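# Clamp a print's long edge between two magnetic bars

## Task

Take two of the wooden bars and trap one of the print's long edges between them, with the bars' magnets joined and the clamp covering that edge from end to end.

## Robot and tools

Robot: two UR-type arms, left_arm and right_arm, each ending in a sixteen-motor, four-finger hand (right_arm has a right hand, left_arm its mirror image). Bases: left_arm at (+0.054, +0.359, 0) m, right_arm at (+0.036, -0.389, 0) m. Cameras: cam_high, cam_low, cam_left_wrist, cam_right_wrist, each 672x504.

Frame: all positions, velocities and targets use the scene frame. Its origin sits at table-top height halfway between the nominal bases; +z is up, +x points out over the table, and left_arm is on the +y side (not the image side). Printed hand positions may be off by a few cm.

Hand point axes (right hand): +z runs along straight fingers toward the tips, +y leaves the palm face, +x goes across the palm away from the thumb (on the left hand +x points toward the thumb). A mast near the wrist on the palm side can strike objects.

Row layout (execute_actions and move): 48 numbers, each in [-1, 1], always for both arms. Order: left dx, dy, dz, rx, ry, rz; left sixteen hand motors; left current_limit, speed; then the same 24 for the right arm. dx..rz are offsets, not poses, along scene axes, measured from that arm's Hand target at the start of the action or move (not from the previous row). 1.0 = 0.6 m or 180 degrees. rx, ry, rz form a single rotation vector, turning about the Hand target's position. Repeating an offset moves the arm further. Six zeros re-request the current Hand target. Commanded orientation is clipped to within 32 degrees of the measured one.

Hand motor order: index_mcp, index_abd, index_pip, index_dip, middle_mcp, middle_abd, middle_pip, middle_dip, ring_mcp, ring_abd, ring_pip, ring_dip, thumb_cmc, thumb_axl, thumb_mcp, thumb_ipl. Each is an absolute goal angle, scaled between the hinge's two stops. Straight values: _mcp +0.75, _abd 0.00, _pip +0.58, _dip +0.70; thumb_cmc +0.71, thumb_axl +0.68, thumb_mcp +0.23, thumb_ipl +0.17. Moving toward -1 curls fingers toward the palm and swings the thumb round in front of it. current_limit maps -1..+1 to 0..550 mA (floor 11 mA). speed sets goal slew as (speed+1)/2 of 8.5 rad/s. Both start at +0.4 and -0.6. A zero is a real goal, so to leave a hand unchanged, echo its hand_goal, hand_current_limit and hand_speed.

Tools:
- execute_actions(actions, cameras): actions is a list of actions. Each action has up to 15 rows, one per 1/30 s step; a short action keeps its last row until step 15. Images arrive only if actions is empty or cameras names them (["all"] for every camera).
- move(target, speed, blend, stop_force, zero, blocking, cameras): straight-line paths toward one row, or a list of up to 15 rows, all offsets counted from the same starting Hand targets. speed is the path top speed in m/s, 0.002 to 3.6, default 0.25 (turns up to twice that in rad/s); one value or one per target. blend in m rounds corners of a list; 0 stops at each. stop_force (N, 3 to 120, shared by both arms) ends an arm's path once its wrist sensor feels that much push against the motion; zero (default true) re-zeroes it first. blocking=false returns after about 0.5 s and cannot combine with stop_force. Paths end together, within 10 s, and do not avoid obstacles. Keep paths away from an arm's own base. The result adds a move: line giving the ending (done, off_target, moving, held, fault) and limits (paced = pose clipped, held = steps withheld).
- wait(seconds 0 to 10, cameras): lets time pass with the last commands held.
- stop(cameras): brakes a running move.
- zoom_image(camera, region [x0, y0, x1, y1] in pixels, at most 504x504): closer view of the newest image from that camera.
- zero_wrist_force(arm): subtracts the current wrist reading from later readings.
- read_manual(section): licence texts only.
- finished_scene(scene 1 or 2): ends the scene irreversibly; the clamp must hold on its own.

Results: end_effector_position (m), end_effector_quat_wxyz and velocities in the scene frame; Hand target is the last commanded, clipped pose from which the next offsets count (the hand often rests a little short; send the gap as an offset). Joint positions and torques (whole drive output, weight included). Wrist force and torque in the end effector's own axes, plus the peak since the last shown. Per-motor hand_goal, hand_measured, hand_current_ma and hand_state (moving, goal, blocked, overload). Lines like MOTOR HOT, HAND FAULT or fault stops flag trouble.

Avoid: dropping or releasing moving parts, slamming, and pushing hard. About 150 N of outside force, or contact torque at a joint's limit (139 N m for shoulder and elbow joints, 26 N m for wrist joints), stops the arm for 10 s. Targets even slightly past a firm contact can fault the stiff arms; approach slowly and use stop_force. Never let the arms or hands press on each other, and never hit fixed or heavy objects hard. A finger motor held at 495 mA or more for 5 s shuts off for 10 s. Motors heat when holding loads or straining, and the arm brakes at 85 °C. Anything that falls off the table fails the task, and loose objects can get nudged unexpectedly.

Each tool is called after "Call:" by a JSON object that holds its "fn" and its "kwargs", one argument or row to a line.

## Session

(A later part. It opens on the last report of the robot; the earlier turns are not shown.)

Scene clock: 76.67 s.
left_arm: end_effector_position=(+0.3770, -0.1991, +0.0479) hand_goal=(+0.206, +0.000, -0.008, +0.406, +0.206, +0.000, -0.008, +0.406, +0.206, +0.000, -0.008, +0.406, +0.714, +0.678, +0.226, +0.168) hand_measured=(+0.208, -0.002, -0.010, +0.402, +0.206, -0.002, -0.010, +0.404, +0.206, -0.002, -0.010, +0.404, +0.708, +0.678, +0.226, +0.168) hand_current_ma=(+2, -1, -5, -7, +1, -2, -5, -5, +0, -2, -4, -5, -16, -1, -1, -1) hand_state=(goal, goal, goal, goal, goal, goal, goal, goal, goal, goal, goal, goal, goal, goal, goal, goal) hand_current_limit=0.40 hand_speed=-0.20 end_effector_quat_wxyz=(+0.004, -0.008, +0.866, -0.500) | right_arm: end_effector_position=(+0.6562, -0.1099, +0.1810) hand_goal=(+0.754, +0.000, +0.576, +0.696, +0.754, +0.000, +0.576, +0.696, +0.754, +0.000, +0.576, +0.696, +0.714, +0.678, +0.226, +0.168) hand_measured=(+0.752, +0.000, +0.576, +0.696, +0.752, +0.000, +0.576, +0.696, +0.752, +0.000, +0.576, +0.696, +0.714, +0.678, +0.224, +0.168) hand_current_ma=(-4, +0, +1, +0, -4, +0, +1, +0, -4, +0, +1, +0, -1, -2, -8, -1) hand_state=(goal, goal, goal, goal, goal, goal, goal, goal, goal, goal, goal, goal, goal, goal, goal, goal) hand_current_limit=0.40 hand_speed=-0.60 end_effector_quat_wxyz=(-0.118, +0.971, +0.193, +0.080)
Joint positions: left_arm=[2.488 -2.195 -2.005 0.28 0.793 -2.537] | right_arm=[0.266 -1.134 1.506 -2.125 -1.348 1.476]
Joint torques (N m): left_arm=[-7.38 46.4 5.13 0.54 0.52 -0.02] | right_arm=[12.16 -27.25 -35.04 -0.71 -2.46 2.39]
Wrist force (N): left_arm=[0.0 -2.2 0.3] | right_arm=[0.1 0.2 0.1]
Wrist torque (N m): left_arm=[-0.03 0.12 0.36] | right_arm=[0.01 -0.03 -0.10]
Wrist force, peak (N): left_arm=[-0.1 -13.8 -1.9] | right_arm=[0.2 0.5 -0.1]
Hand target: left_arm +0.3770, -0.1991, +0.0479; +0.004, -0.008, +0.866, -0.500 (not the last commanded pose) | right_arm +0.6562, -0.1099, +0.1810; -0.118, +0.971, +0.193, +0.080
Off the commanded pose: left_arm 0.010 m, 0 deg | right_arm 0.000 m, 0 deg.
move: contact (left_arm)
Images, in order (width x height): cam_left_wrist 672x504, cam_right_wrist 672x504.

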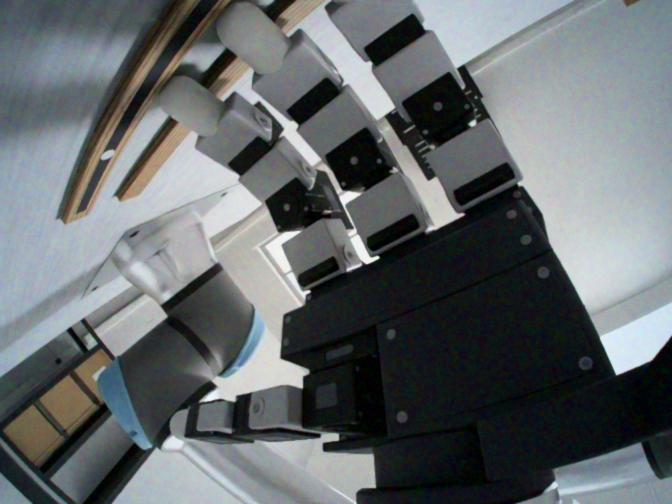

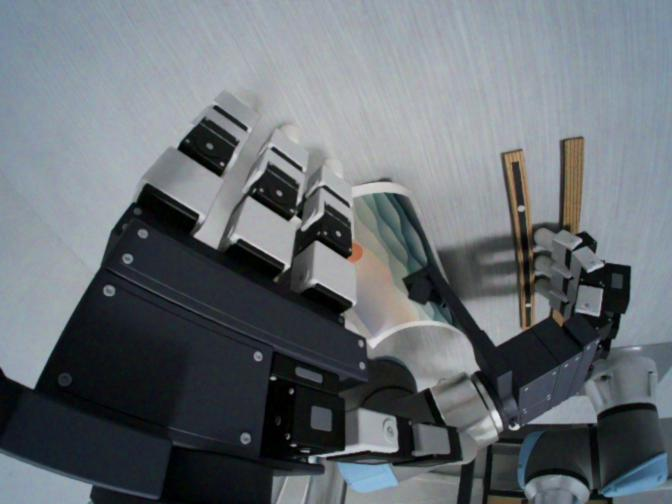

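Call:
{"fn": "move", "kwargs": {
  "target": [
    [0, 0, 0.0033, 0, 0, 0, 0.2055, 0, -0.0073, 0.406, 0.2055, 0, -0.0073, 0.406, 0.2055, 0, -0.0073, 0.406, 0.714, 0.678, 0.226, 0.168, 0.4, -0.2, 0, 0, 0, 0, 0, 0, 0.754, 0, 0.576, 0.696, 0.754, 0, 0.576, 0.696, 0.754, 0, 0.576, 0.696, 0.714, 0.678, 0.226, 0.168, 0.4, -0.6],
    [0, 0.12, 0.0033, 0, 0, 0, 0.2055, 0, -0.0073, 0.406, 0.2055, 0, -0.0073, 0.406, 0.2055, 0, -0.0073, 0.406, 0.714, 0.678, 0.226, 0.168, 0.4, -0.2, 0, 0, 0, 0, 0, 0, 0.754, 0, 0.576, 0.696, 0.754, 0, 0.576, 0.696, 0.754, 0, 0.576, 0.696, 0.714, 0.678, 0.226, 0.168, 0.4, -0.6]
  ],
  "speed": 0.06,
  "cameras": ["all"]
}}

Call:
{"fn": "zoom_image", "kwargs": {
  "camera": "cam_right_wrist",
  "region": [370, 130, 630, 340]
}}

Call:
{"fn": "zoom_image", "kwargs": {
  "camera": "cam_left_wrist",
  "region": [0, 0, 320, 240]
}}

Call:
{"fn": "zoom_image", "kwargs": {
  "camera": "cam_high",
  "region": [160, 200, 320, 360]
}}

Scene clock: 80.60 s.
left_arm: end_effector_position=(+0.3770, -0.1272, +0.0499) hand_goal=(+0.206, +0.000, -0.008, +0.406, +0.206, +0.000, -0.008, +0.406, +0.206, +0.000, -0.008, +0.406, +0.714, +0.678, +0.226, +0.168) hand_measured=(+0.206, -0.002, -0.010, +0.404, +0.206, -0.002, -0.010, +0.404, +0.206, -0.002, -0.010, +0.404, +0.708, +0.678, +0.226, +0.168) hand_current_ma=(+0, -1, -3, -4, +0, -2, -4, -4, +0, -2, -4, -5, -16, -1, -1, -1) hand_state=(goal, goal, goal, goal, goal, goal, goal, goal, goal, goal, goal, goal, goal, goal, goal, goal) hand_current_limit=0.40 hand_speed=-0.20 end_effector_quat_wxyz=(+0.004, -0.008, +0.866, -0.500) | right_arm: end_effector_position=(+0.6562, -0.1099, +0.1810) hand_goal=(+0.754, +0.000, +0.576, +0.696, +0.754, +0.000, +0.576, +0.696, +0.754, +0.000, +0.576, +0.696, +0.714, +0.678, +0.226, +0.168) hand_measured=(+0.752, +0.000, +0.576, +0.696, +0.752, +0.000, +0.576, +0.696, +0.752, +0.000, +0.576, +0.696, +0.714, +0.678, +0.224, +0.168) hand_current_ma=(-4, +0, +1, +0, -4, +0, +1, +0, -4, +0, +1, +0, -1, -2, -8, -1) hand_state=(goal, goal, goal, goal, goal, goal, goal, goal, goal, goal, goal, goal, goal, goal, goal, goal) hand_current_limit=0.40 hand_speed=-0.60 end_effector_quat_wxyz=(-0.118, +0.971, +0.193, +0.080)
Joint positions: left_arm=[2.615 -2.097 -2.178 0.254 0.707 -2.399] | right_arm=[0.266 -1.134 1.506 -2.125 -1.348 1.476]
Joint torques (N m): left_arm=[10.24 40.62 3.54 0.93 -2.02 2.05] | right_arm=[11.33 -26.75 -34.1 -0.61 -2.49 2.49]
Wrist force (N): left_arm=[-0.2 -2.0 0.0] | right_arm=[0.1 0.2 0.0]
Wrist torque (N m): left_arm=[-0.05 0.15 0.19] | right_arm=[0.02 -0.03 -0.10]
Wrist force, peak (N): left_arm=[-0.3 -2.7 0.5] | right_arm=[0.1 0.4 0.3]
Hand target: left_arm +0.3770, -0.1271, +0.0499; +0.004, -0.008, +0.866, -0.500 | right_arm +0.6562, -0.1099, +0.1810; -0.118, +0.971, +0.193, +0.080
Off the commanded pose: left_arm 0.000 m, 0 deg | right_arm 0.000 m, 0 deg.
move: done

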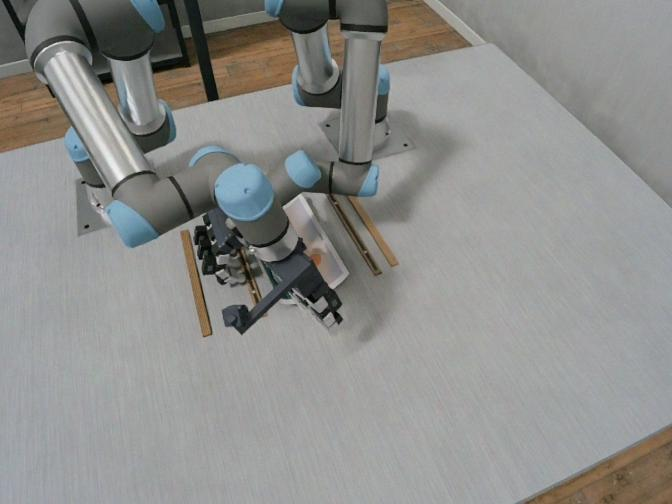

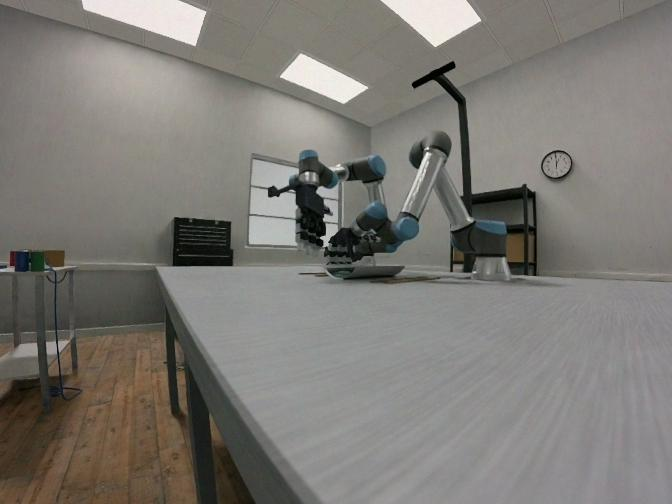

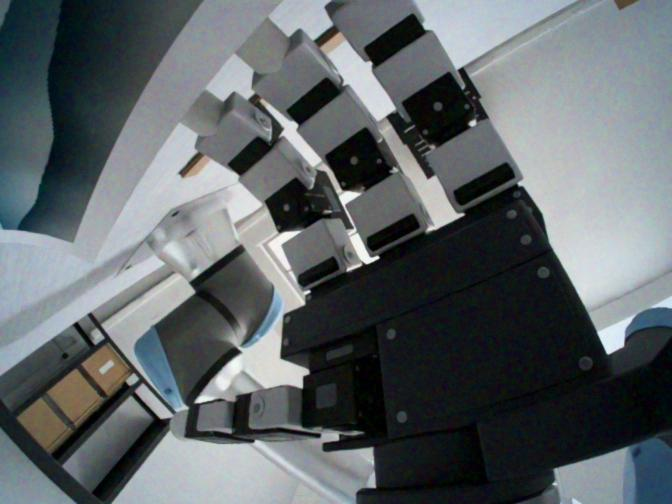

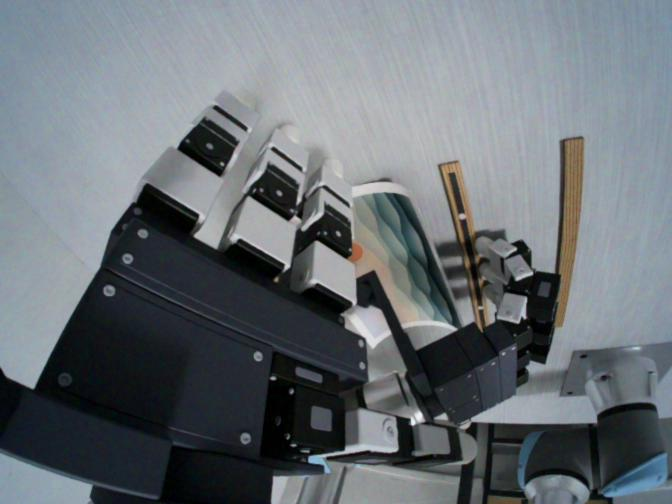

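Scaled by 1.938 from the camera's 672x504 image, which has a finer 960x720 frame.

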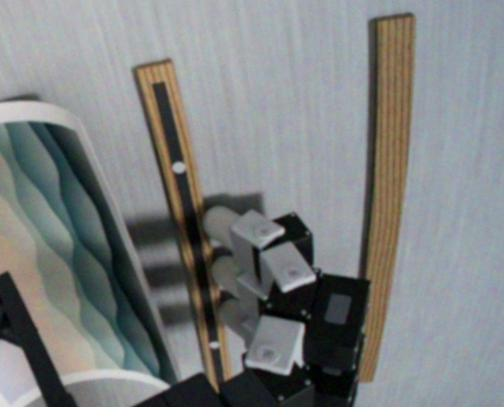

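Scaled by 1.575 from the camera's 672x504 image, which has a finer 960x720 frame.

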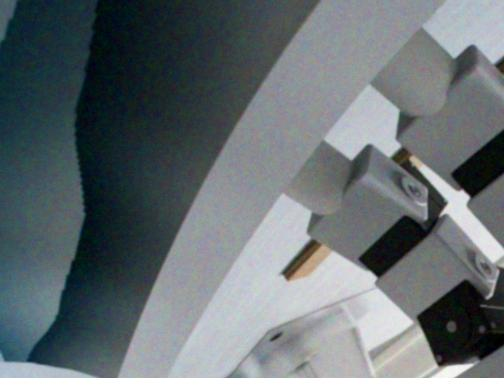

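Scaled by 3.150 from the camera's 672x504 image, which has a finer 960x720 frame.

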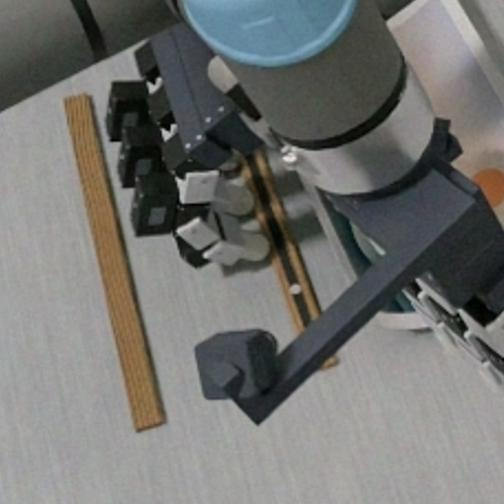

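Call:
{"fn": "move", "kwargs": {
  "target": [0, 0.0478, 0, 0, 0, 0.0111, 0.2055, 0, -0.0073, 0.406, 0.2055, 0, -0.0073, 0.406, 0.2055, 0, -0.0073, 0.406, 0.714, 0.678, 0.226, 0.168, 0.4, -0.2, 0, 0, 0, 0, 0, 0, 0.754, 0, 0.576, 0.696, 0.754, 0, 0.576, 0.696, 0.754, 0, 0.576, 0.696, 0.714, 0.678, 0.226, 0.168, 0.4, -0.6],
  "speed": 0.05,
  "cameras": ["cam_right_wrist", "cam_left_wrist"]
}}

Call:
{"fn": "zoom_image", "kwargs": {
  "camera": "cam_right_wrist",
  "region": [370, 140, 570, 340]
}}

Call:
{"fn": "zoom_image", "kwargs": {
  "camera": "cam_left_wrist",
  "region": [0, 0, 320, 240]
}}

Scene clock: 83.60 s.
left_arm: end_effector_position=(+0.3770, -0.0986, +0.0499) hand_goal=(+0.206, +0.000, -0.008, +0.406, +0.206, +0.000, -0.008, +0.406, +0.206, +0.000, -0.008, +0.406, +0.714, +0.678, +0.226, +0.168) hand_measured=(+0.206, -0.002, -0.010, +0.404, +0.206, -0.002, -0.010, +0.404, +0.206, -0.002, -0.010, +0.404, +0.708, +0.678, +0.226, +0.168) hand_current_ma=(+0, -1, -3, -4, +0, -2, -3, -4, +0, -2, -3, -5, -16, -1, -1, -1) hand_state=(goal, goal, goal, goal, goal, goal, goal, goal, goal, goal, goal, goal, goal, goal, goal, goal) hand_current_limit=0.40 hand_speed=-0.20 end_effector_quat_wxyz=(+0.013, -0.023, +0.866, -0.500) | right_arm: end_effector_position=(+0.6562, -0.1099, +0.1810) hand_goal=(+0.754, +0.000, +0.576, +0.696, +0.754, +0.000, +0.576, +0.696, +0.754, +0.000, +0.576, +0.696, +0.714, +0.678, +0.226, +0.168) hand_measured=(+0.752, +0.000, +0.576, +0.696, +0.752, +0.000, +0.576, +0.696, +0.752, +0.000, +0.576, +0.696, +0.714, +0.678, +0.224, +0.168) hand_current_ma=(-4, +0, +1, +0, -4, +0, +1, +0, -4, +0, +1, +0, -1, -2, -8, -1) hand_state=(goal, goal, goal, goal, goal, goal, goal, goal, goal, goal, goal, goal, goal, goal, goal, goal) hand_current_limit=0.40 hand_speed=-0.60 end_effector_quat_wxyz=(-0.118, +0.971, +0.193, +0.080)
Joint positions: left_arm=[2.669 -2.062 -2.249 0.273 0.695 -2.376] | right_arm=[0.266 -1.134 1.506 -2.125 -1.348 1.476]
Joint torques (N m): left_arm=[11.07 41.45 4.51 3.7 -1.98 2.12] | right_arm=[11.52 -27.49 -33.75 -0.74 -2.44 2.48]
Wrist force (N): left_arm=[0.2 -1.6 0.2] | right_arm=[0.3 0.3 0.1]
Wrist torque (N m): left_arm=[-0.02 0.10 0.22] | right_arm=[0.01 -0.06 -0.08]
Wrist force, peak (N): left_arm=[0.0 -2.3 0.2] | right_arm=[0.3 0.4 0.1]
Hand target: left_arm +0.3770, -0.0985, +0.0499; +0.013, -0.023, +0.866, -0.500 | right_arm +0.6562, -0.1099, +0.1810; -0.118, +0.971, +0.193, +0.080
Off the commanded pose: left_arm 0.000 m, 0 deg | right_arm 0.000 m, 0 deg.
move: done
Images, in order (width x height): cam_left_wrist 672x504, cam_right_wrist 672x504.

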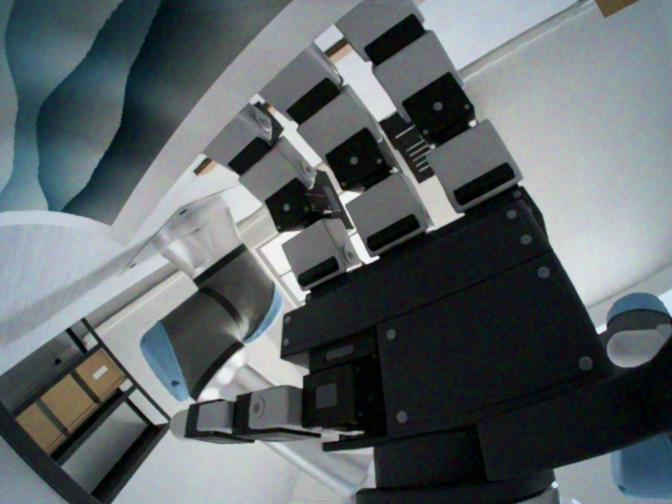

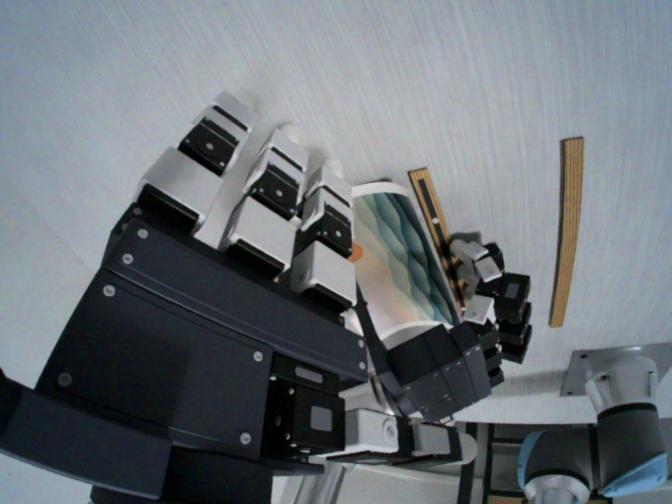

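Scaled by 2.520 from the camera's 672x504 image, which has a finer 960x720 frame.

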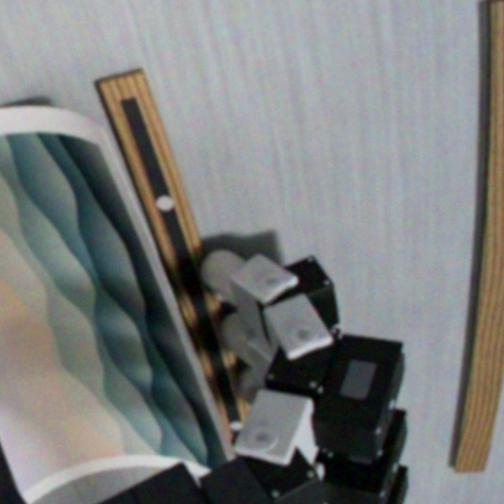

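Scaled by 1.575 from the camera's 672x504 image, which has a finer 960x720 frame.

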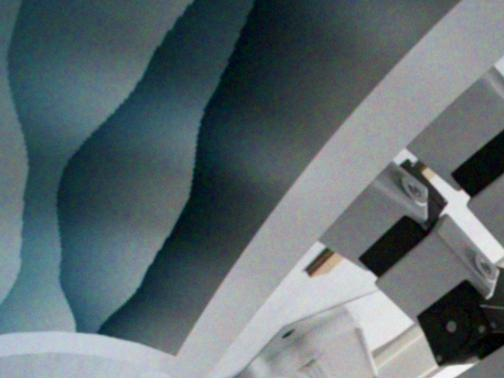

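Call:
{"fn": "move", "kwargs": {
  "target": [
    [0, 0.0083, 0, 0, 0, 0.0044, 0.2055, 0, -0.0073, 0.406, 0.2055, 0, -0.0073, 0.406, 0.2055, 0, -0.0073, 0.406, 0.714, 0.678, 0.226, 0.168, 0.4, -0.2, 0, 0, 0, 0, 0, 0, 0.754, 0, 0.576, 0.696, 0.754, 0, 0.576, 0.696, 0.754, 0, 0.576, 0.696, 0.714, 0.678, 0.226, 0.168, 0.4, -0.6],
    [0, -0.03, 0, 0, 0, 0.0044, 0.2055, 0, -0.0073, 0.406, 0.2055, 0, -0.0073, 0.406, 0.2055, 0, -0.0073, 0.406, 0.714, 0.678, 0.226, 0.168, 0.4, -0.2, 0, 0, 0, 0, 0, 0, 0.754, 0, 0.576, 0.696, 0.754, 0, 0.576, 0.696, 0.754, 0, 0.576, 0.696, 0.714, 0.678, 0.226, 0.168, 0.4, -0.6],
    [0, -0.08, 0.1, 0, 0, 0.0044, 0.2055, 0, -0.0073, 0.406, 0.2055, 0, -0.0073, 0.406, 0.2055, 0, -0.0073, 0.406, 0.714, 0.678, 0.226, 0.168, 0.4, -0.2, 0, 0, 0, 0, 0, 0, 0.754, 0, 0.576, 0.696, 0.754, 0, 0.576, 0.696, 0.754, 0, 0.576, 0.696, 0.714, 0.678, 0.226, 0.168, 0.4, -0.6],
    [0.1, 0.3, 0.3, 0, 0, 0.0044, 0.2055, 0, -0.0073, 0.406, 0.2055, 0, -0.0073, 0.406, 0.2055, 0, -0.0073, 0.406, 0.714, 0.678, 0.226, 0.168, 0.4, -0.2, 0, 0, 0, 0, 0, 0, 0.754, 0, 0.576, 0.696, 0.754, 0, 0.576, 0.696, 0.754, 0, 0.576, 0.696, 0.714, 0.678, 0.226, 0.168, 0.4, -0.6]
  ],
  "speed": [0.05, 0.1, 0.2, 0.3],
  "blend": [0, 0.005, 0.03, 0],
  "cameras": ["cam_right_wrist", "cam_high", "cam_left_wrist"]
}}

Call:
{"fn": "zoom_image", "kwargs": {
  "camera": "cam_right_wrist",
  "region": [370, 140, 590, 350]
}}

Call:
{"fn": "zoom_image", "kwargs": {
  "camera": "cam_high",
  "region": [170, 180, 330, 340]
}}

Scene clock: 90.53 s.
left_arm: end_effector_position=(+0.3809, -0.1287, +0.1112) hand_goal=(+0.206, +0.000, -0.008, +0.406, +0.206, +0.000, -0.008, +0.406, +0.206, +0.000, -0.008, +0.406, +0.714, +0.678, +0.226, +0.168) hand_measured=(+0.204, -0.002, -0.010, +0.404, +0.204, -0.002, -0.010, +0.404, +0.204, -0.002, -0.010, +0.404, +0.708, +0.678, +0.226, +0.168) hand_current_ma=(-3, -1, -3, -4, -4, -2, -3, -4, -3, -2, -3, -4, -17, -1, -1, -1) hand_state=(goal, goal, goal, goal, goal, goal, goal, goal, goal, goal, goal, goal, goal, goal, goal, goal) hand_current_limit=0.40 hand_speed=-0.20 end_effector_quat_wxyz=(+0.018, -0.030, +0.865, -0.501) | right_arm: end_effector_position=(+0.6562, -0.1099, +0.1810) hand_goal=(+0.754, +0.000, +0.576, +0.696, +0.754, +0.000, +0.576, +0.696, +0.754, +0.000, +0.576, +0.696, +0.714, +0.678, +0.226, +0.168) hand_measured=(+0.752, +0.000, +0.576, +0.696, +0.752, +0.000, +0.576, +0.696, +0.752, +0.000, +0.576, +0.696, +0.714, +0.678, +0.224, +0.168) hand_current_ma=(-4, +0, +1, +0, -4, +0, +1, +0, -4, +0, +1, +0, -1, -2, -8, -1) hand_state=(goal, goal, goal, goal, goal, goal, goal, goal, goal, goal, goal, goal, goal, goal, goal, goal) hand_current_limit=0.40 hand_speed=-0.60 end_effector_quat_wxyz=(-0.118, +0.971, +0.193, +0.080)
Joint positions: left_arm=[2.611 -1.956 -2.161 0.148 0.742 -2.465] | right_arm=[0.266 -1.134 1.506 -2.125 -1.348 1.476]
Joint torques (N m): left_arm=[-10.48 23.54 21.86 3.41 0.67 -2.25] | right_arm=[11.28 -26.72 -35.07 -0.66 -2.33 2.32]
Wrist force (N): left_arm=[-0.5 -1.6 0.0] | right_arm=[0.2 0.4 0.0]
Wrist torque (N m): left_arm=[-0.03 0.26 0.30] | right_arm=[0.04 -0.06 -0.08]
Wrist force, peak (N): left_arm=[-2.9 -3.0 -5.6] | right_arm=[0.5 0.2 0.3]
Hand target: left_arm +0.3809, -0.1288, +0.1111; +0.018, -0.030, +0.865, -0.501 (not the last commanded pose) | right_arm +0.6562, -0.1099, +0.1810; -0.118, +0.971, +0.193, +0.080
Off the commanded pose: left_arm 0.248 m, 0 deg | right_arm 0.000 m, 0 deg.
move: held (left_arm; a check stopped the path); path passed 3 of 4 targets; limits=held
pose unreachable (left arm): on one or more control steps of this call, first in action 0 (counted from 0), this arm could not follow its commanded pose, so it was not sent that pose on those steps. It may still have moved: this result reports where it is.
cause: moving toward the commanded pose would bring a part of the arm too close to another arm (a part of this arm just beyond joint 6 (wrist 3) and a part of the right arm just beyond its joint 6 (wrist 3), 21 mm apart when this arm was first held).
Images, in order (width x height): cam_high 672x504, cam_left_wrist 672x504, cam_right_wrist 672x504.

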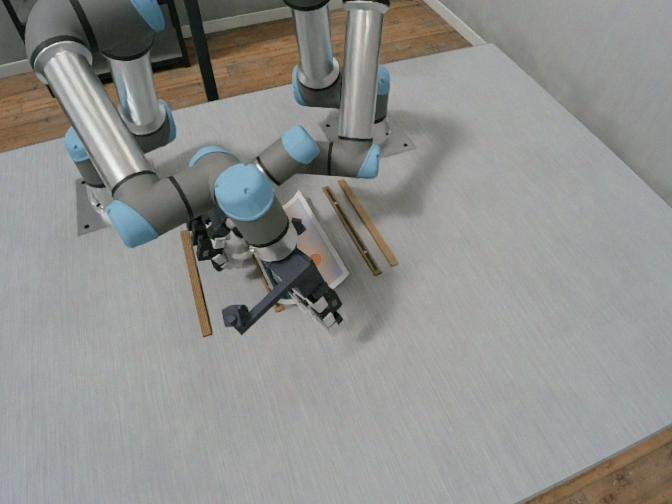

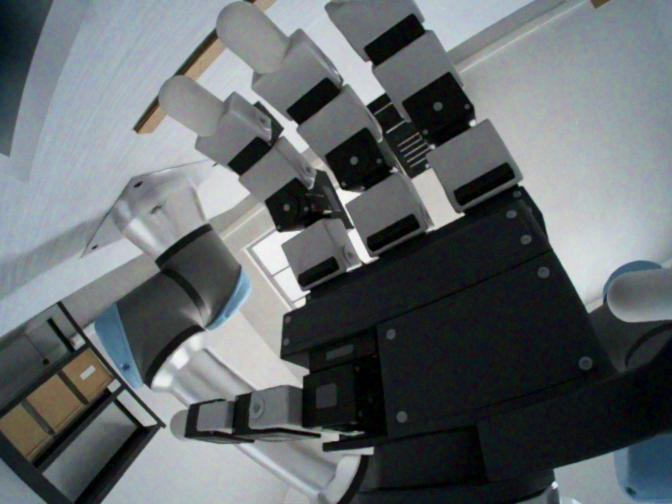

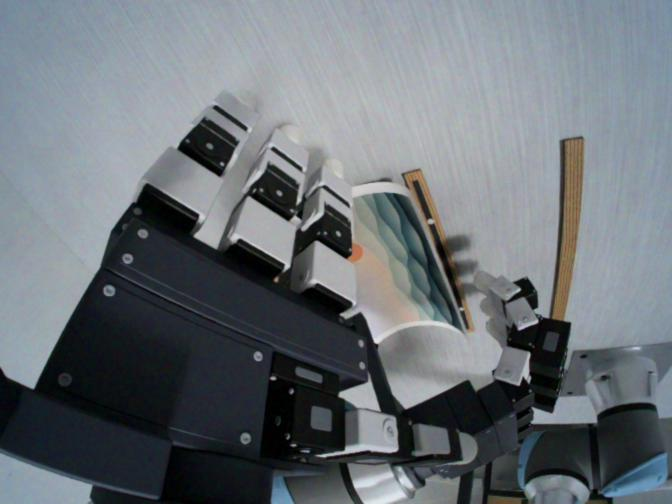

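Scaled by 2.291 from the camera's 672x504 image, which has a finer 960x720 frame.

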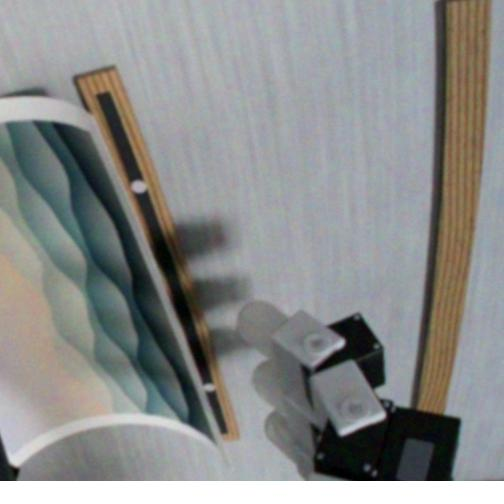

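Scaled by 3.150 from the camera's 672x504 image, which has a finer 960x720 frame.

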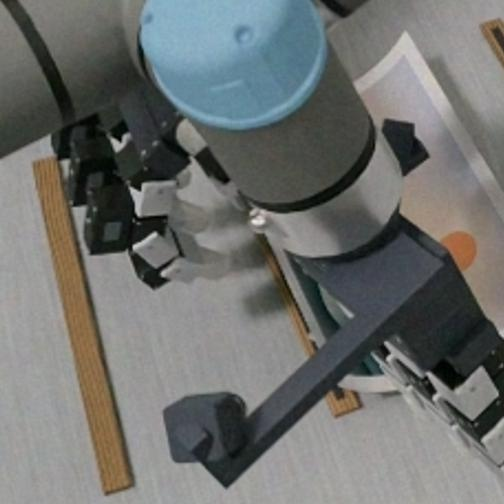

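Call:
{"fn": "move", "kwargs": {
  "target": [
    [0, 0, 0, 0, 0, 0, 0.2055, 0, -0.0073, 0.406, 0.2055, 0, -0.0073, 0.406, 0.2055, 0, -0.0073, 0.406, 0.714, 0.678, 0.226, 0.168, 0.4, -0.2, 0.073, -0.317, 0.198, 0, 0, 0, 0.754, 0, 0.576, 0.696, 0.754, 0, 0.576, 0.696, 0.754, 0, 0.576, 0.696, 0.714, 0.678, 0.226, 0.168, 0.4, -0.6],
    [0, 0.131, 0.315, 0, 0, 0, 0.2055, 0, -0.0073, 0.406, 0.2055, 0, -0.0073, 0.406, 0.2055, 0, -0.0073, 0.406, 0.714, 0.678, 0.226, 0.168, 0.4, -0.2, 0.073, -0.317, 0.198, 0, 0, 0, 0.754, 0, 0.576, 0.696, 0.754, 0, 0.576, 0.696, 0.754, 0, 0.576, 0.696, 0.714, 0.678, 0.226, 0.168, 0.4, -0.6],
    [0.032, 0.715, 0.482, 0, 0, 0, 0.2055, 0, -0.0073, 0.406, 0.2055, 0, -0.0073, 0.406, 0.2055, 0, -0.0073, 0.406, 0.714, 0.678, 0.226, 0.168, 0.4, -0.2, 0.073, -0.317, 0.198, 0, 0, 0, 0.754, 0, 0.576, 0.696, 0.754, 0, 0.576, 0.696, 0.754, 0, 0.576, 0.696, 0.714, 0.678, 0.226, 0.168, 0.4, -0.6]
  ],
  "speed": 0.3,
  "blend": [0, 0.05, 0]
}}

Call:
{"fn": "move", "kwargs": {
  "target": [0, 0, 0, 0, 0, 0, 0.2055, 0, -0.0073, 0.406, 0.2055, 0, -0.0073, 0.406, 0.2055, 0, -0.0073, 0.406, 0.714, 0.678, 0.226, 0.168, 0.4, -0.2, -0.4717, 0.4302, -0.0622, -0.0643, -0.1168, -0.039, 0.754, 0, 0.576, 0.696, 0.754, 0, 0.576, 0.696, 0.754, 0, 0.576, 0.696, 0.714, 0.678, 0.226, 0.168, 0.4, -0.6],
  "speed": 0.3,
  "cameras": ["cam_right_wrist", "cam_high", "cam_left_wrist"]
}}

Call:
{"fn": "zoom_image", "kwargs": {
  "camera": "cam_right_wrist",
  "region": [330, 0, 582, 252]
}}

Scene clock: 99.47 s.
left_arm: end_effector_position=(+0.4001, +0.3002, +0.4003) hand_goal=(+0.206, +0.000, -0.008, +0.406, +0.206, +0.000, -0.008, +0.406, +0.206, +0.000, -0.008, +0.406, +0.714, +0.678, +0.226, +0.168) hand_measured=(+0.204, -0.002, -0.010, +0.404, +0.204, -0.002, -0.010, +0.404, +0.204, -0.002, -0.010, +0.404, +0.708, +0.678, +0.226, +0.168) hand_current_ma=(-3, -1, -3, -4, -4, -2, -3, -4, -3, -2, -3, -4, -17, -1, -1, -1) hand_state=(goal, goal, goal, goal, goal, goal, goal, goal, goal, goal, goal, goal, goal, goal, goal, goal) hand_current_limit=0.40 hand_speed=-0.20 end_effector_quat_wxyz=(+0.018, -0.030, +0.865, -0.501) | right_arm: end_effector_position=(+0.7000, -0.3001, +0.2998) hand_goal=(+0.754, +0.000, +0.576, +0.696, +0.754, +0.000, +0.576, +0.696, +0.754, +0.000, +0.576, +0.696, +0.714, +0.678, +0.226, +0.168) hand_measured=(+0.752, +0.000, +0.576, +0.696, +0.752, +0.000, +0.576, +0.696, +0.752, +0.000, +0.576, +0.696, +0.714, +0.678, +0.224, +0.168) hand_current_ma=(-4, +0, +1, +0, -4, +0, +1, +0, -4, +0, +1, +0, -1, -2, -8, -1) hand_state=(goal, goal, goal, goal, goal, goal, goal, goal, goal, goal, goal, goal, goal, goal, goal, goal) hand_current_limit=0.40 hand_speed=-0.60 end_effector_quat_wxyz=(-0.118, +0.971, +0.193, +0.080)
Joint positions: left_arm=[3.735 -1.311 -1.617 -2.539 0.751 -0.66] | right_arm=[-0.042 -1.254 1.344 -1.766 -1.304 1.161]
Joint torques (N m): left_arm=[9.33 3.3 29.54 -0.76 0.6 1.61] | right_arm=[-11.54 -23.84 -35.43 -0.78 2.99 -2.29]
Wrist force (N): left_arm=[-0.2 -1.3 -0.4] | right_arm=[0.4 0.4 0.3]
Wrist torque (N m): left_arm=[0.03 0.15 0.14] | right_arm=[0.00 -0.06 0.06]
Wrist force, peak (N): left_arm=[0.2 -2.5 0.2] | right_arm=[0.0 1.6 -0.9]
Hand target: left_arm +0.4001, +0.3002, +0.4003; +0.018, -0.030, +0.865, -0.501 | right_arm +0.7000, -0.3001, +0.2998; -0.118, +0.971, +0.193, +0.080
Off the commanded pose: left_arm 0.000 m, 0 deg | right_arm 0.000 m, 0 deg.
move: done

Scene clock: 101.50 s.
left_arm: end_effector_position=(+0.4001, +0.3002, +0.4003) hand_goal=(+0.206, +0.000, -0.008, +0.406, +0.206, +0.000, -0.008, +0.406, +0.206, +0.000, -0.008, +0.406, +0.714, +0.678, +0.226, +0.168) hand_measured=(+0.204, -0.002, -0.010, +0.404, +0.204, -0.002, -0.010, +0.404, +0.204, -0.002, -0.010, +0.404, +0.708, +0.678, +0.226, +0.168) hand_current_ma=(-3, -1, -3, -4, -4, -2, -3, -4, -3, -2, -3, -4, -17, -1, -1, -1) hand_state=(goal, goal, goal, goal, goal, goal, goal, goal, goal, goal, goal, goal, goal, goal, goal, goal) hand_current_limit=0.40 hand_speed=-0.20 end_effector_quat_wxyz=(+0.018, -0.030, +0.865, -0.501) | right_arm: end_effector_position=(+0.4171, -0.0421, +0.2625) hand_goal=(+0.754, +0.000, +0.576, +0.696, +0.754, +0.000, +0.576, +0.696, +0.754, +0.000, +0.576, +0.696, +0.714, +0.678, +0.226, +0.168) hand_measured=(+0.752, +0.000, +0.576, +0.696, +0.752, +0.000, +0.576, +0.696, +0.752, +0.000, +0.576, +0.696, +0.714, +0.678, +0.224, +0.168) hand_current_ma=(-4, +0, +1, +0, -3, +0, +1, +0, -4, +0, +1, +0, -1, -2, -8, -1) hand_state=(goal, goal, goal, goal, goal, goal, goal, goal, goal, goal, goal, goal, goal, goal, goal, goal) hand_current_limit=0.40 hand_speed=-0.60 end_effector_quat_wxyz=(+0.022, +0.957, +0.159, +0.242)
Joint positions: left_arm=[3.735 -1.311 -1.617 -2.539 0.751 -0.66] | right_arm=[0.733 -1.488 1.906 -2.387 -1.868 1.926]
Joint torques (N m): left_arm=[8.1 2.21 28.29 -0.71 0.51 2.08] | right_arm=[13.28 -10.71 -35.17 -0.92 -3.17 2.34]
Wrist force (N): left_arm=[0.0 -1.8 -0.5] | right_arm=[0.5 -0.3 0.1]
Wrist torque (N m): left_arm=[-0.03 0.13 0.16] | right_arm=[-0.03 -0.10 -0.08]
Wrist force, peak (N): left_arm=[0.0 -1.8 -0.5] | right_arm=[-0.5 -2.0 0.3]
Hand target: left_arm +0.4001, +0.3002, +0.4003; +0.018, -0.030, +0.865, -0.501 | right_arm +0.4170, -0.0420, +0.2625; +0.022, +0.957, +0.159, +0.242
Off the commanded pose: left_arm 0.000 m, 0 deg | right_arm 0.000 m, 0 deg.
move: done
Images, in order (width x height): cam_high 672x504, cam_left_wrist 672x504, cam_right_wrist 672x504.

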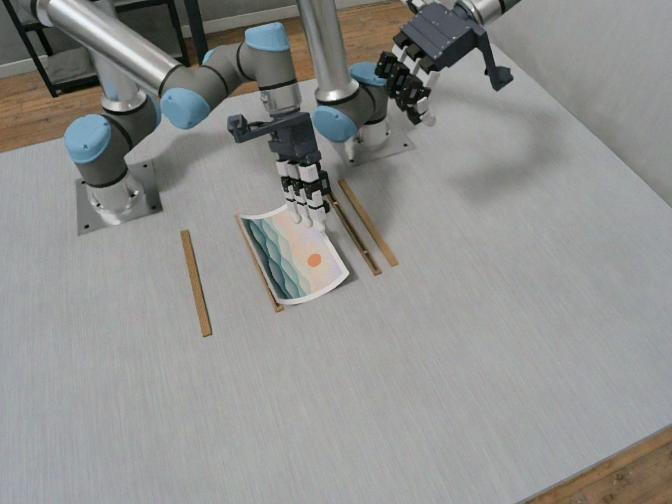

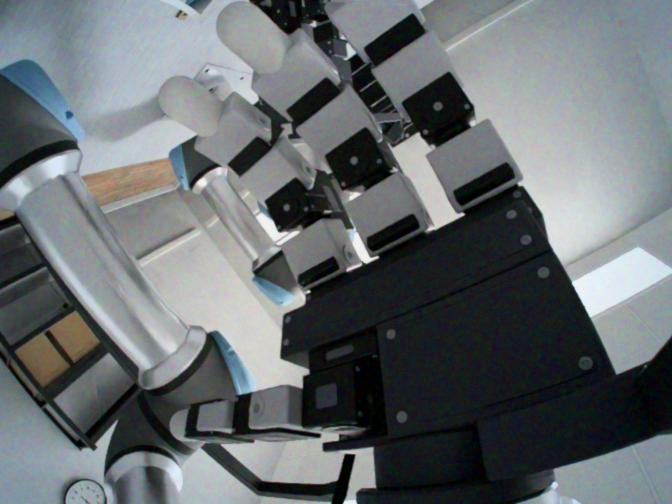

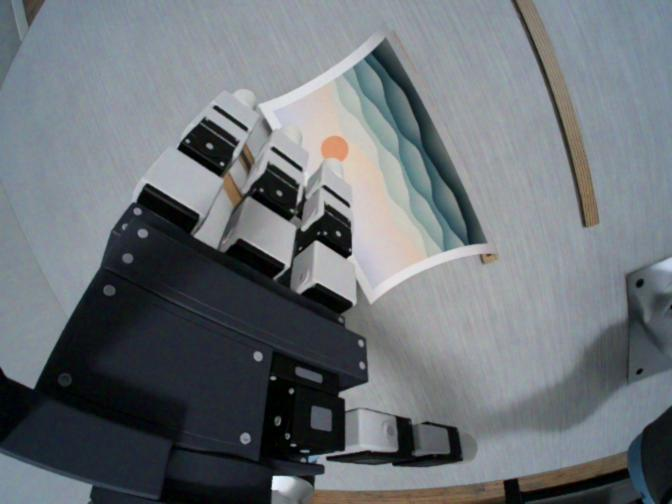

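Scaled by 2.000 from the camera's 672x504 image, which has a finer 960x720 frame.

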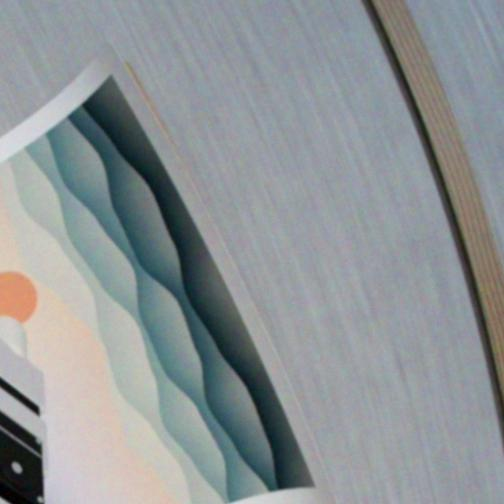

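Call:
{"fn": "zoom_image", "kwargs": {
  "camera": "cam_right_wrist",
  "region": [400, 180, 526, 306]
}}

Call:
{"fn": "zoom_image", "kwargs": {
  "camera": "cam_right_wrist",
  "region": [350, 10, 476, 136]
}}

Call:
{"fn": "zoom_image", "kwargs": {
  "camera": "cam_high",
  "region": [220, 200, 346, 326]
}}

Scaled by 4.000 from the camera's 672x504 image, which has a finer 960x720 frame.

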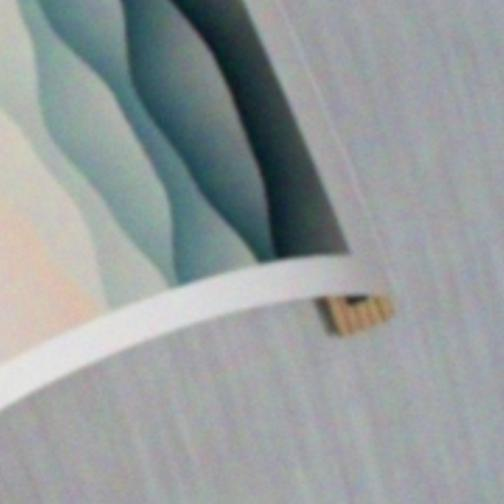

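Scaled by 4.000 from the camera's 672x504 image, which has a finer 960x720 frame.

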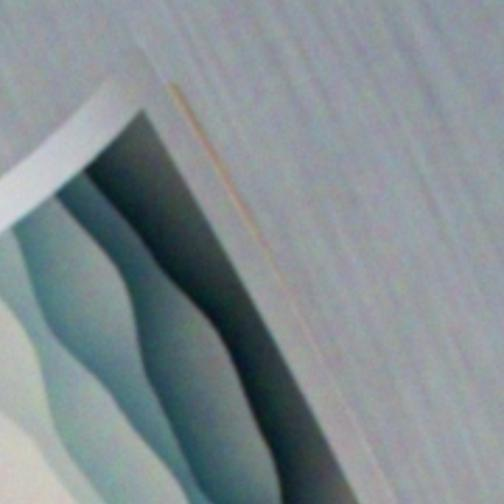

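Scaled by 4.000 from the camera's 672x504 image, which has a finer 960x720 frame.

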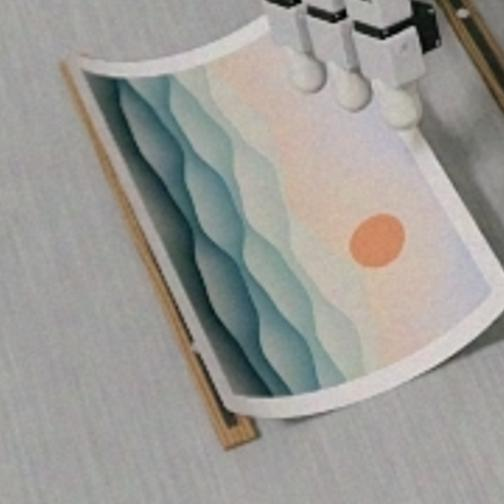

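Call:
{"fn": "execute_actions", "kwargs": {
  "actions": []
}}

Call:
{"fn": "zoom_image", "kwargs": {
  "camera": "cam_low",
  "region": [300, 250, 450, 300]
}}

Scene clock: 107.53 s.
left_arm: end_effector_position=(+0.4001, +0.3002, +0.4003) hand_goal=(+0.206, +0.000, -0.008, +0.406, +0.206, +0.000, -0.008, +0.406, +0.206, +0.000, -0.008, +0.406, +0.714, +0.678, +0.226, +0.168) hand_measured=(+0.204, -0.002, -0.010, +0.404, +0.204, -0.002, -0.010, +0.404, +0.204, -0.002, -0.010, +0.404, +0.708, +0.678, +0.226, +0.168) hand_current_ma=(-3, -1, -3, -4, -4, -2, -3, -4, -3, -2, -3, -4, -17, -1, -1, -1) hand_state=(goal, goal, goal, goal, goal, goal, goal, goal, goal, goal, goal, goal, goal, goal, goal, goal) hand_current_limit=0.40 hand_speed=-0.20 end_effector_quat_wxyz=(+0.018, -0.030, +0.865, -0.501) | right_arm: end_effector_position=(+0.4170, -0.0420, +0.2625) hand_goal=(+0.754, +0.000, +0.576, +0.696, +0.754, +0.000, +0.576, +0.696, +0.754, +0.000, +0.576, +0.696, +0.714, +0.678, +0.226, +0.168) hand_measured=(+0.752, +0.000, +0.576, +0.696, +0.752, +0.000, +0.576, +0.696, +0.752, +0.000, +0.576, +0.696, +0.714, +0.678, +0.224, +0.168) hand_current_ma=(-4, +0, +1, +0, -3, +0, +1, +0, -4, +0, +1, +0, -1, -2, -8, -1) hand_state=(goal, goal, goal, goal, goal, goal, goal, goal, goal, goal, goal, goal, goal, goal, goal, goal) hand_current_limit=0.40 hand_speed=-0.60 end_effector_quat_wxyz=(+0.022, +0.957, +0.159, +0.242)
Joint positions: left_arm=[3.735 -1.311 -1.617 -2.539 0.751 -0.66] | right_arm=[0.734 -1.488 1.906 -2.387 -1.868 1.926]
Joint velocities: within noise
Joint torques (N m): left_arm=[9.33 2 28.96 -0.8 0.5 2.19] | right_arm=[12.83 -11.57 -34.25 -0.76 -3.3 2.33]
Wrist force (N): left_arm=[-0.2 -1.3 -0.5] | right_arm=[0.4 -0.3 0.2]
Wrist torque (N m): left_arm=[0.03 0.15 0.13] | right_arm=[-0.04 -0.10 -0.08]
Wrist force, peak (N): left_arm=[-0.1 -1.8 -0.4] | right_arm=[0.7 -0.3 0.6]
Hand target: left_arm +0.4001, +0.3002, +0.4003; +0.018, -0.030, +0.865, -0.501 | right_arm +0.4170, -0.0420, +0.2625; +0.022, +0.957, +0.159, +0.242
Off the commanded pose: left_arm 0.000 m, 0 deg | right_arm 0.000 m, 0 deg.

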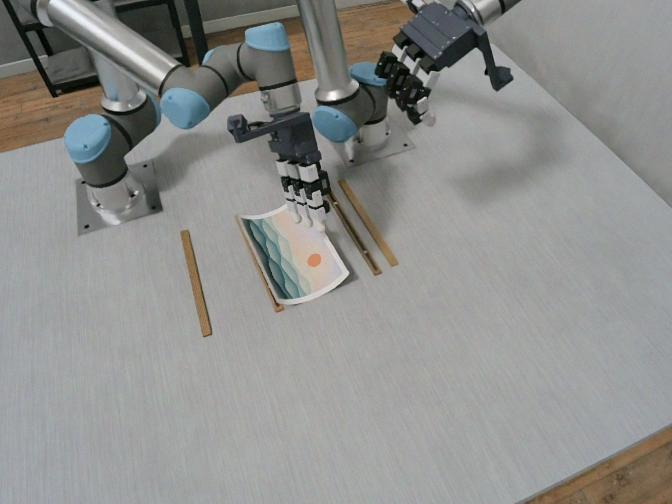

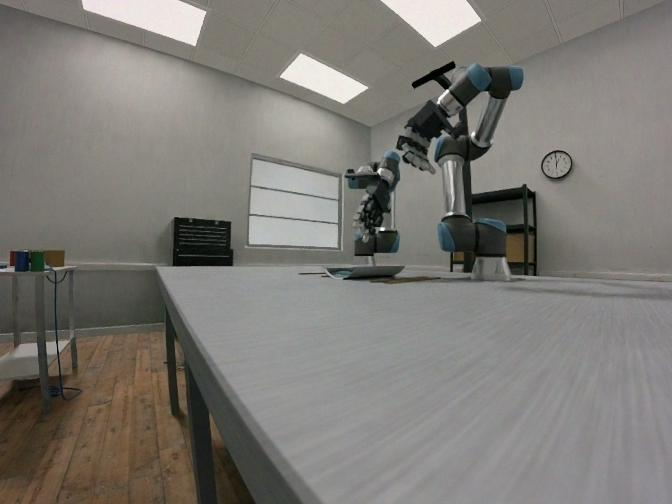

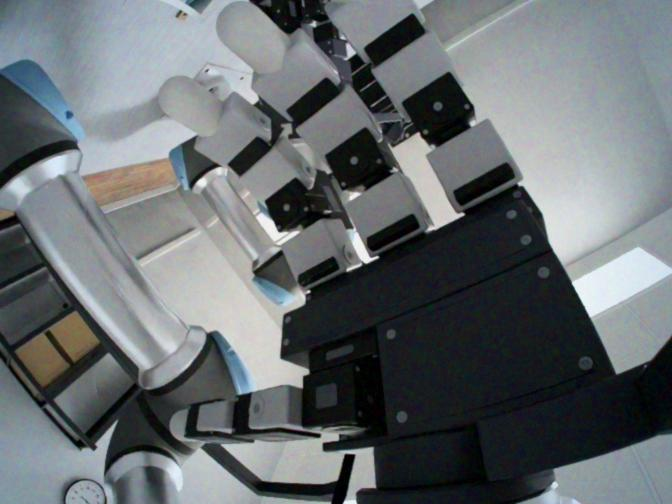

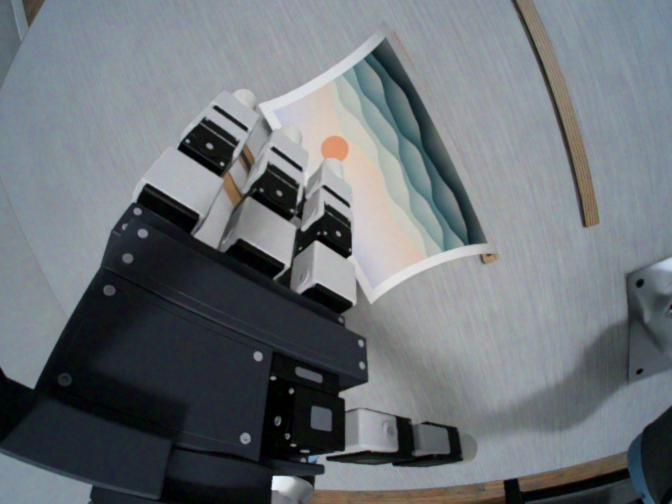

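Scaled by 3.360 from the camera's 672x504 image, which has a finer 960x720 frame.

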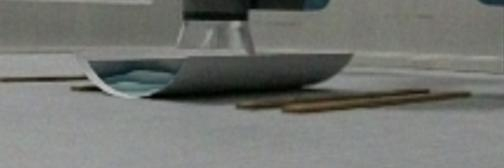

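Call:
{"fn": "move", "kwargs": {
  "target": [0, 0, 0, 0, 0, 0, 0.2055, 0, -0.0073, 0.406, 0.2055, 0, -0.0073, 0.406, 0.2055, 0, -0.0073, 0.406, 0.714, 0.678, 0.226, 0.168, 0.4, -0.2, -0.025, -0.054, -0.184, 0.009, 0.1563, -0.0819, 0.754, 0, 0.576, 0.696, 0.754, 0, 0.576, 0.696, 0.754, 0, 0.576, 0.696, 0.714, 0.678, 0.226, 0.168, 0.4, -0.6],
  "speed": 0.3
}}

Call:
{"fn": "move", "kwargs": {
  "target": [0, 0, 0, 0, 0, 0, 0.2055, 0, -0.0073, 0.406, 0.2055, 0, -0.0073, 0.406, 0.2055, 0, -0.0073, 0.406, 0.714, 0.678, 0.226, 0.168, 0.4, -0.2, 0, 0, -0.07, 0, 0, 0, 0.754, 0, 0.576, 0.696, 0.754, 0, 0.576, 0.696, 0.754, 0, 0.576, 0.696, 0.714, 0.678, 0.226, 0.168, 0.4, -0.6],
  "speed": 0.015,
  "stop_force": 3,
  "cameras": ["cam_right_wrist", "cam_high"]
}}

Call:
{"fn": "zoom_image", "kwargs": {
  "camera": "cam_high",
  "region": [220, 200, 346, 326]
}}

Scene clock: 121.87 s.
left_arm: end_effector_position=(+0.4001, +0.3002, +0.4003) hand_goal=(+0.206, +0.000, -0.008, +0.406, +0.206, +0.000, -0.008, +0.406, +0.206, +0.000, -0.008, +0.406, +0.714, +0.678, +0.226, +0.168) hand_measured=(+0.204, -0.002, -0.010, +0.404, +0.204, -0.002, -0.010, +0.404, +0.204, -0.002, -0.010, +0.404, +0.708, +0.678, +0.226, +0.168) hand_current_ma=(-3, -1, -3, -4, -4, -2, -3, -4, -3, -2, -3, -4, -17, -1, -1, -1) hand_state=(goal, goal, goal, goal, goal, goal, goal, goal, goal, goal, goal, goal, goal, goal, goal, goal) hand_current_limit=0.40 hand_speed=-0.20 end_effector_quat_wxyz=(+0.018, -0.030, +0.865, -0.501) | right_arm: end_effector_position=(+0.4020, -0.0744, +0.1523) hand_goal=(+0.754, +0.000, +0.576, +0.696, +0.754, +0.000, +0.576, +0.696, +0.754, +0.000, +0.576, +0.696, +0.714, +0.678, +0.226, +0.168) hand_measured=(+0.752, +0.000, +0.576, +0.696, +0.752, +0.000, +0.576, +0.696, +0.752, +0.000, +0.576, +0.696, +0.714, +0.678, +0.224, +0.168) hand_current_ma=(-4, +0, +1, +0, -3, +0, +1, +0, -3, +0, +1, +0, -1, -2, -8, -1) hand_state=(goal, goal, goal, goal, goal, goal, goal, goal, goal, goal, goal, goal, goal, goal, goal, goal) hand_current_limit=0.40 hand_speed=-0.60 end_effector_quat_wxyz=(+0.000, +0.999, +0.033, +0.001)
Joint positions: left_arm=[3.735 -1.311 -1.617 -2.539 0.751 -0.66] | right_arm=[0.556 -1.339 1.857 -2.091 -1.572 2.071]
Joint torques (N m): left_arm=[8.52 2.44 28.63 -0.84 0.65 2.07] | right_arm=[-12.54 -16.04 -32.79 -0.1 2.65 2.58]
Wrist force (N): left_arm=[-0.1 -1.5 -0.3] | right_arm=[-0.5 0.4 0.2]
Wrist torque (N m): left_arm=[0.00 0.14 0.15] | right_arm=[0.04 0.08 -0.12]
Wrist force, peak (N): left_arm=[-0.2 -1.8 -0.3] | right_arm=[-0.2 0.7 0.8]
Hand target: left_arm +0.4001, +0.3002, +0.4003; +0.018, -0.030, +0.865, -0.501 | right_arm +0.4020, -0.0744, +0.1521; +0.000, +0.999, +0.033, +0.001
Off the commanded pose: left_arm 0.000 m, 0 deg | right_arm 0.000 m, 0 deg.
move: done

Scene clock: 125.10 s.
left_arm: end_effector_position=(+0.4001, +0.3002, +0.4003) hand_goal=(+0.206, +0.000, -0.008, +0.406, +0.206, +0.000, -0.008, +0.406, +0.206, +0.000, -0.008, +0.406, +0.714, +0.678, +0.226, +0.168) hand_measured=(+0.204, -0.002, -0.010, +0.404, +0.204, -0.002, -0.010, +0.404, +0.204, -0.002, -0.010, +0.404, +0.708, +0.678, +0.226, +0.168) hand_current_ma=(-3, -1, -3, -4, -4, -2, -3, -4, -3, -2, -3, -4, -17, -1, -1, -1) hand_state=(goal, goal, goal, goal, goal, goal, goal, goal, goal, goal, goal, goal, goal, goal, goal, goal) hand_current_limit=0.40 hand_speed=-0.20 end_effector_quat_wxyz=(+0.018, -0.030, +0.865, -0.501) | right_arm: end_effector_position=(+0.4020, -0.0744, +0.1227) hand_goal=(+0.754, +0.000, +0.576, +0.696, +0.754, +0.000, +0.576, +0.696, +0.754, +0.000, +0.576, +0.696, +0.714, +0.678, +0.226, +0.168) hand_measured=(+0.752, +0.000, +0.576, +0.696, +0.752, +0.000, +0.576, +0.696, +0.752, +0.000, +0.576, +0.696, +0.714, +0.678, +0.224, +0.168) hand_current_ma=(-4, +1, +1, +0, -4, +1, +1, +0, -4, +1, +1, +0, -1, -2, -8, -1) hand_state=(goal, goal, goal, goal, goal, goal, goal, goal, goal, goal, goal, goal, goal, goal, goal, goal) hand_current_limit=0.40 hand_speed=-0.60 end_effector_quat_wxyz=(+0.000, +0.999, +0.033, +0.001)
Joint positions: left_arm=[3.735 -1.311 -1.617 -2.539 0.751 -0.66] | right_arm=[0.556 -1.3 1.895 -2.167 -1.571 2.071]
Joint torques (N m): left_arm=[9.84 1.99 29 -0.63 0.33 2.25] | right_arm=[-10.86 -42.3 -31.52 -0.19 2.4 2.43]
Wrist force (N): left_arm=[0.1 -1.2 -0.3] | right_arm=[-0.4 0.2 -3.0]
Wrist torque (N m): left_arm=[0.03 0.12 0.16] | right_arm=[0.32 0.18 -0.11]
Wrist force, peak (N): left_arm=[0.2 -1.8 -0.5] | right_arm=[-0.8 0.4 -18.9]
Hand target: left_arm +0.4001, +0.3002, +0.4003; +0.018, -0.030, +0.865, -0.501 | right_arm +0.4020, -0.0744, +0.1227; +0.000, +0.999, +0.033, +0.001 (not the last commanded pose)
Off the commanded pose: left_arm 0.000 m, 0 deg | right_arm 0.013 m, 0 deg.
move: contact (right_arm)
Images, in order (width x height): cam_high 672x504, cam_right_wrist 672x504.

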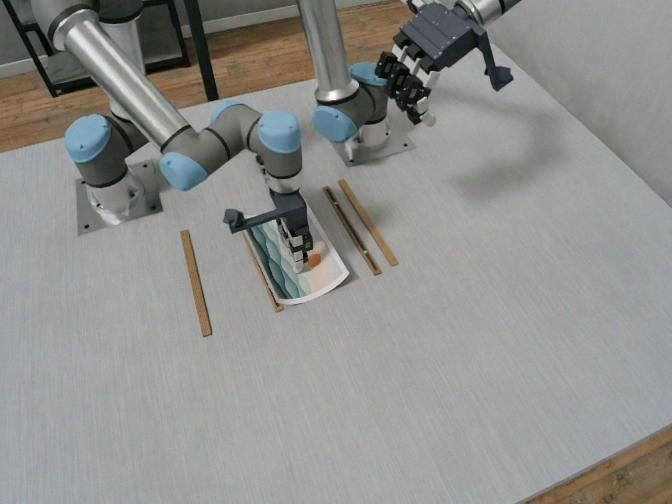

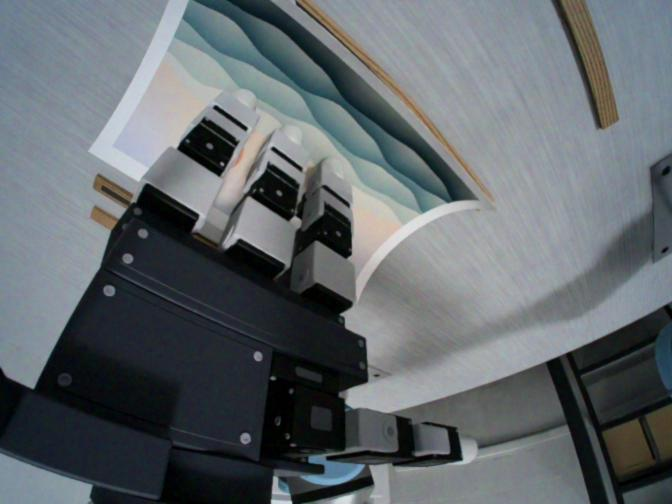

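Scaled by 4.000 from the camera's 672x504 image, which has a finer 960x720 frame.

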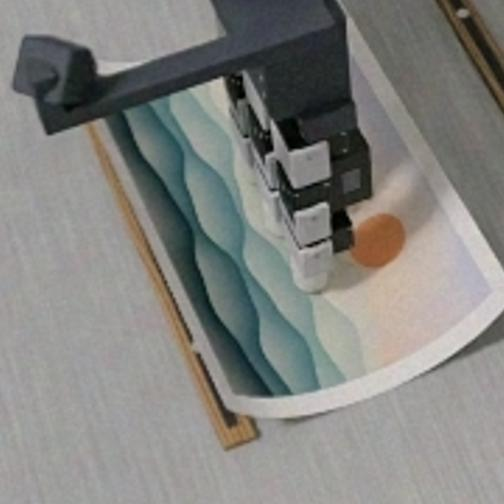

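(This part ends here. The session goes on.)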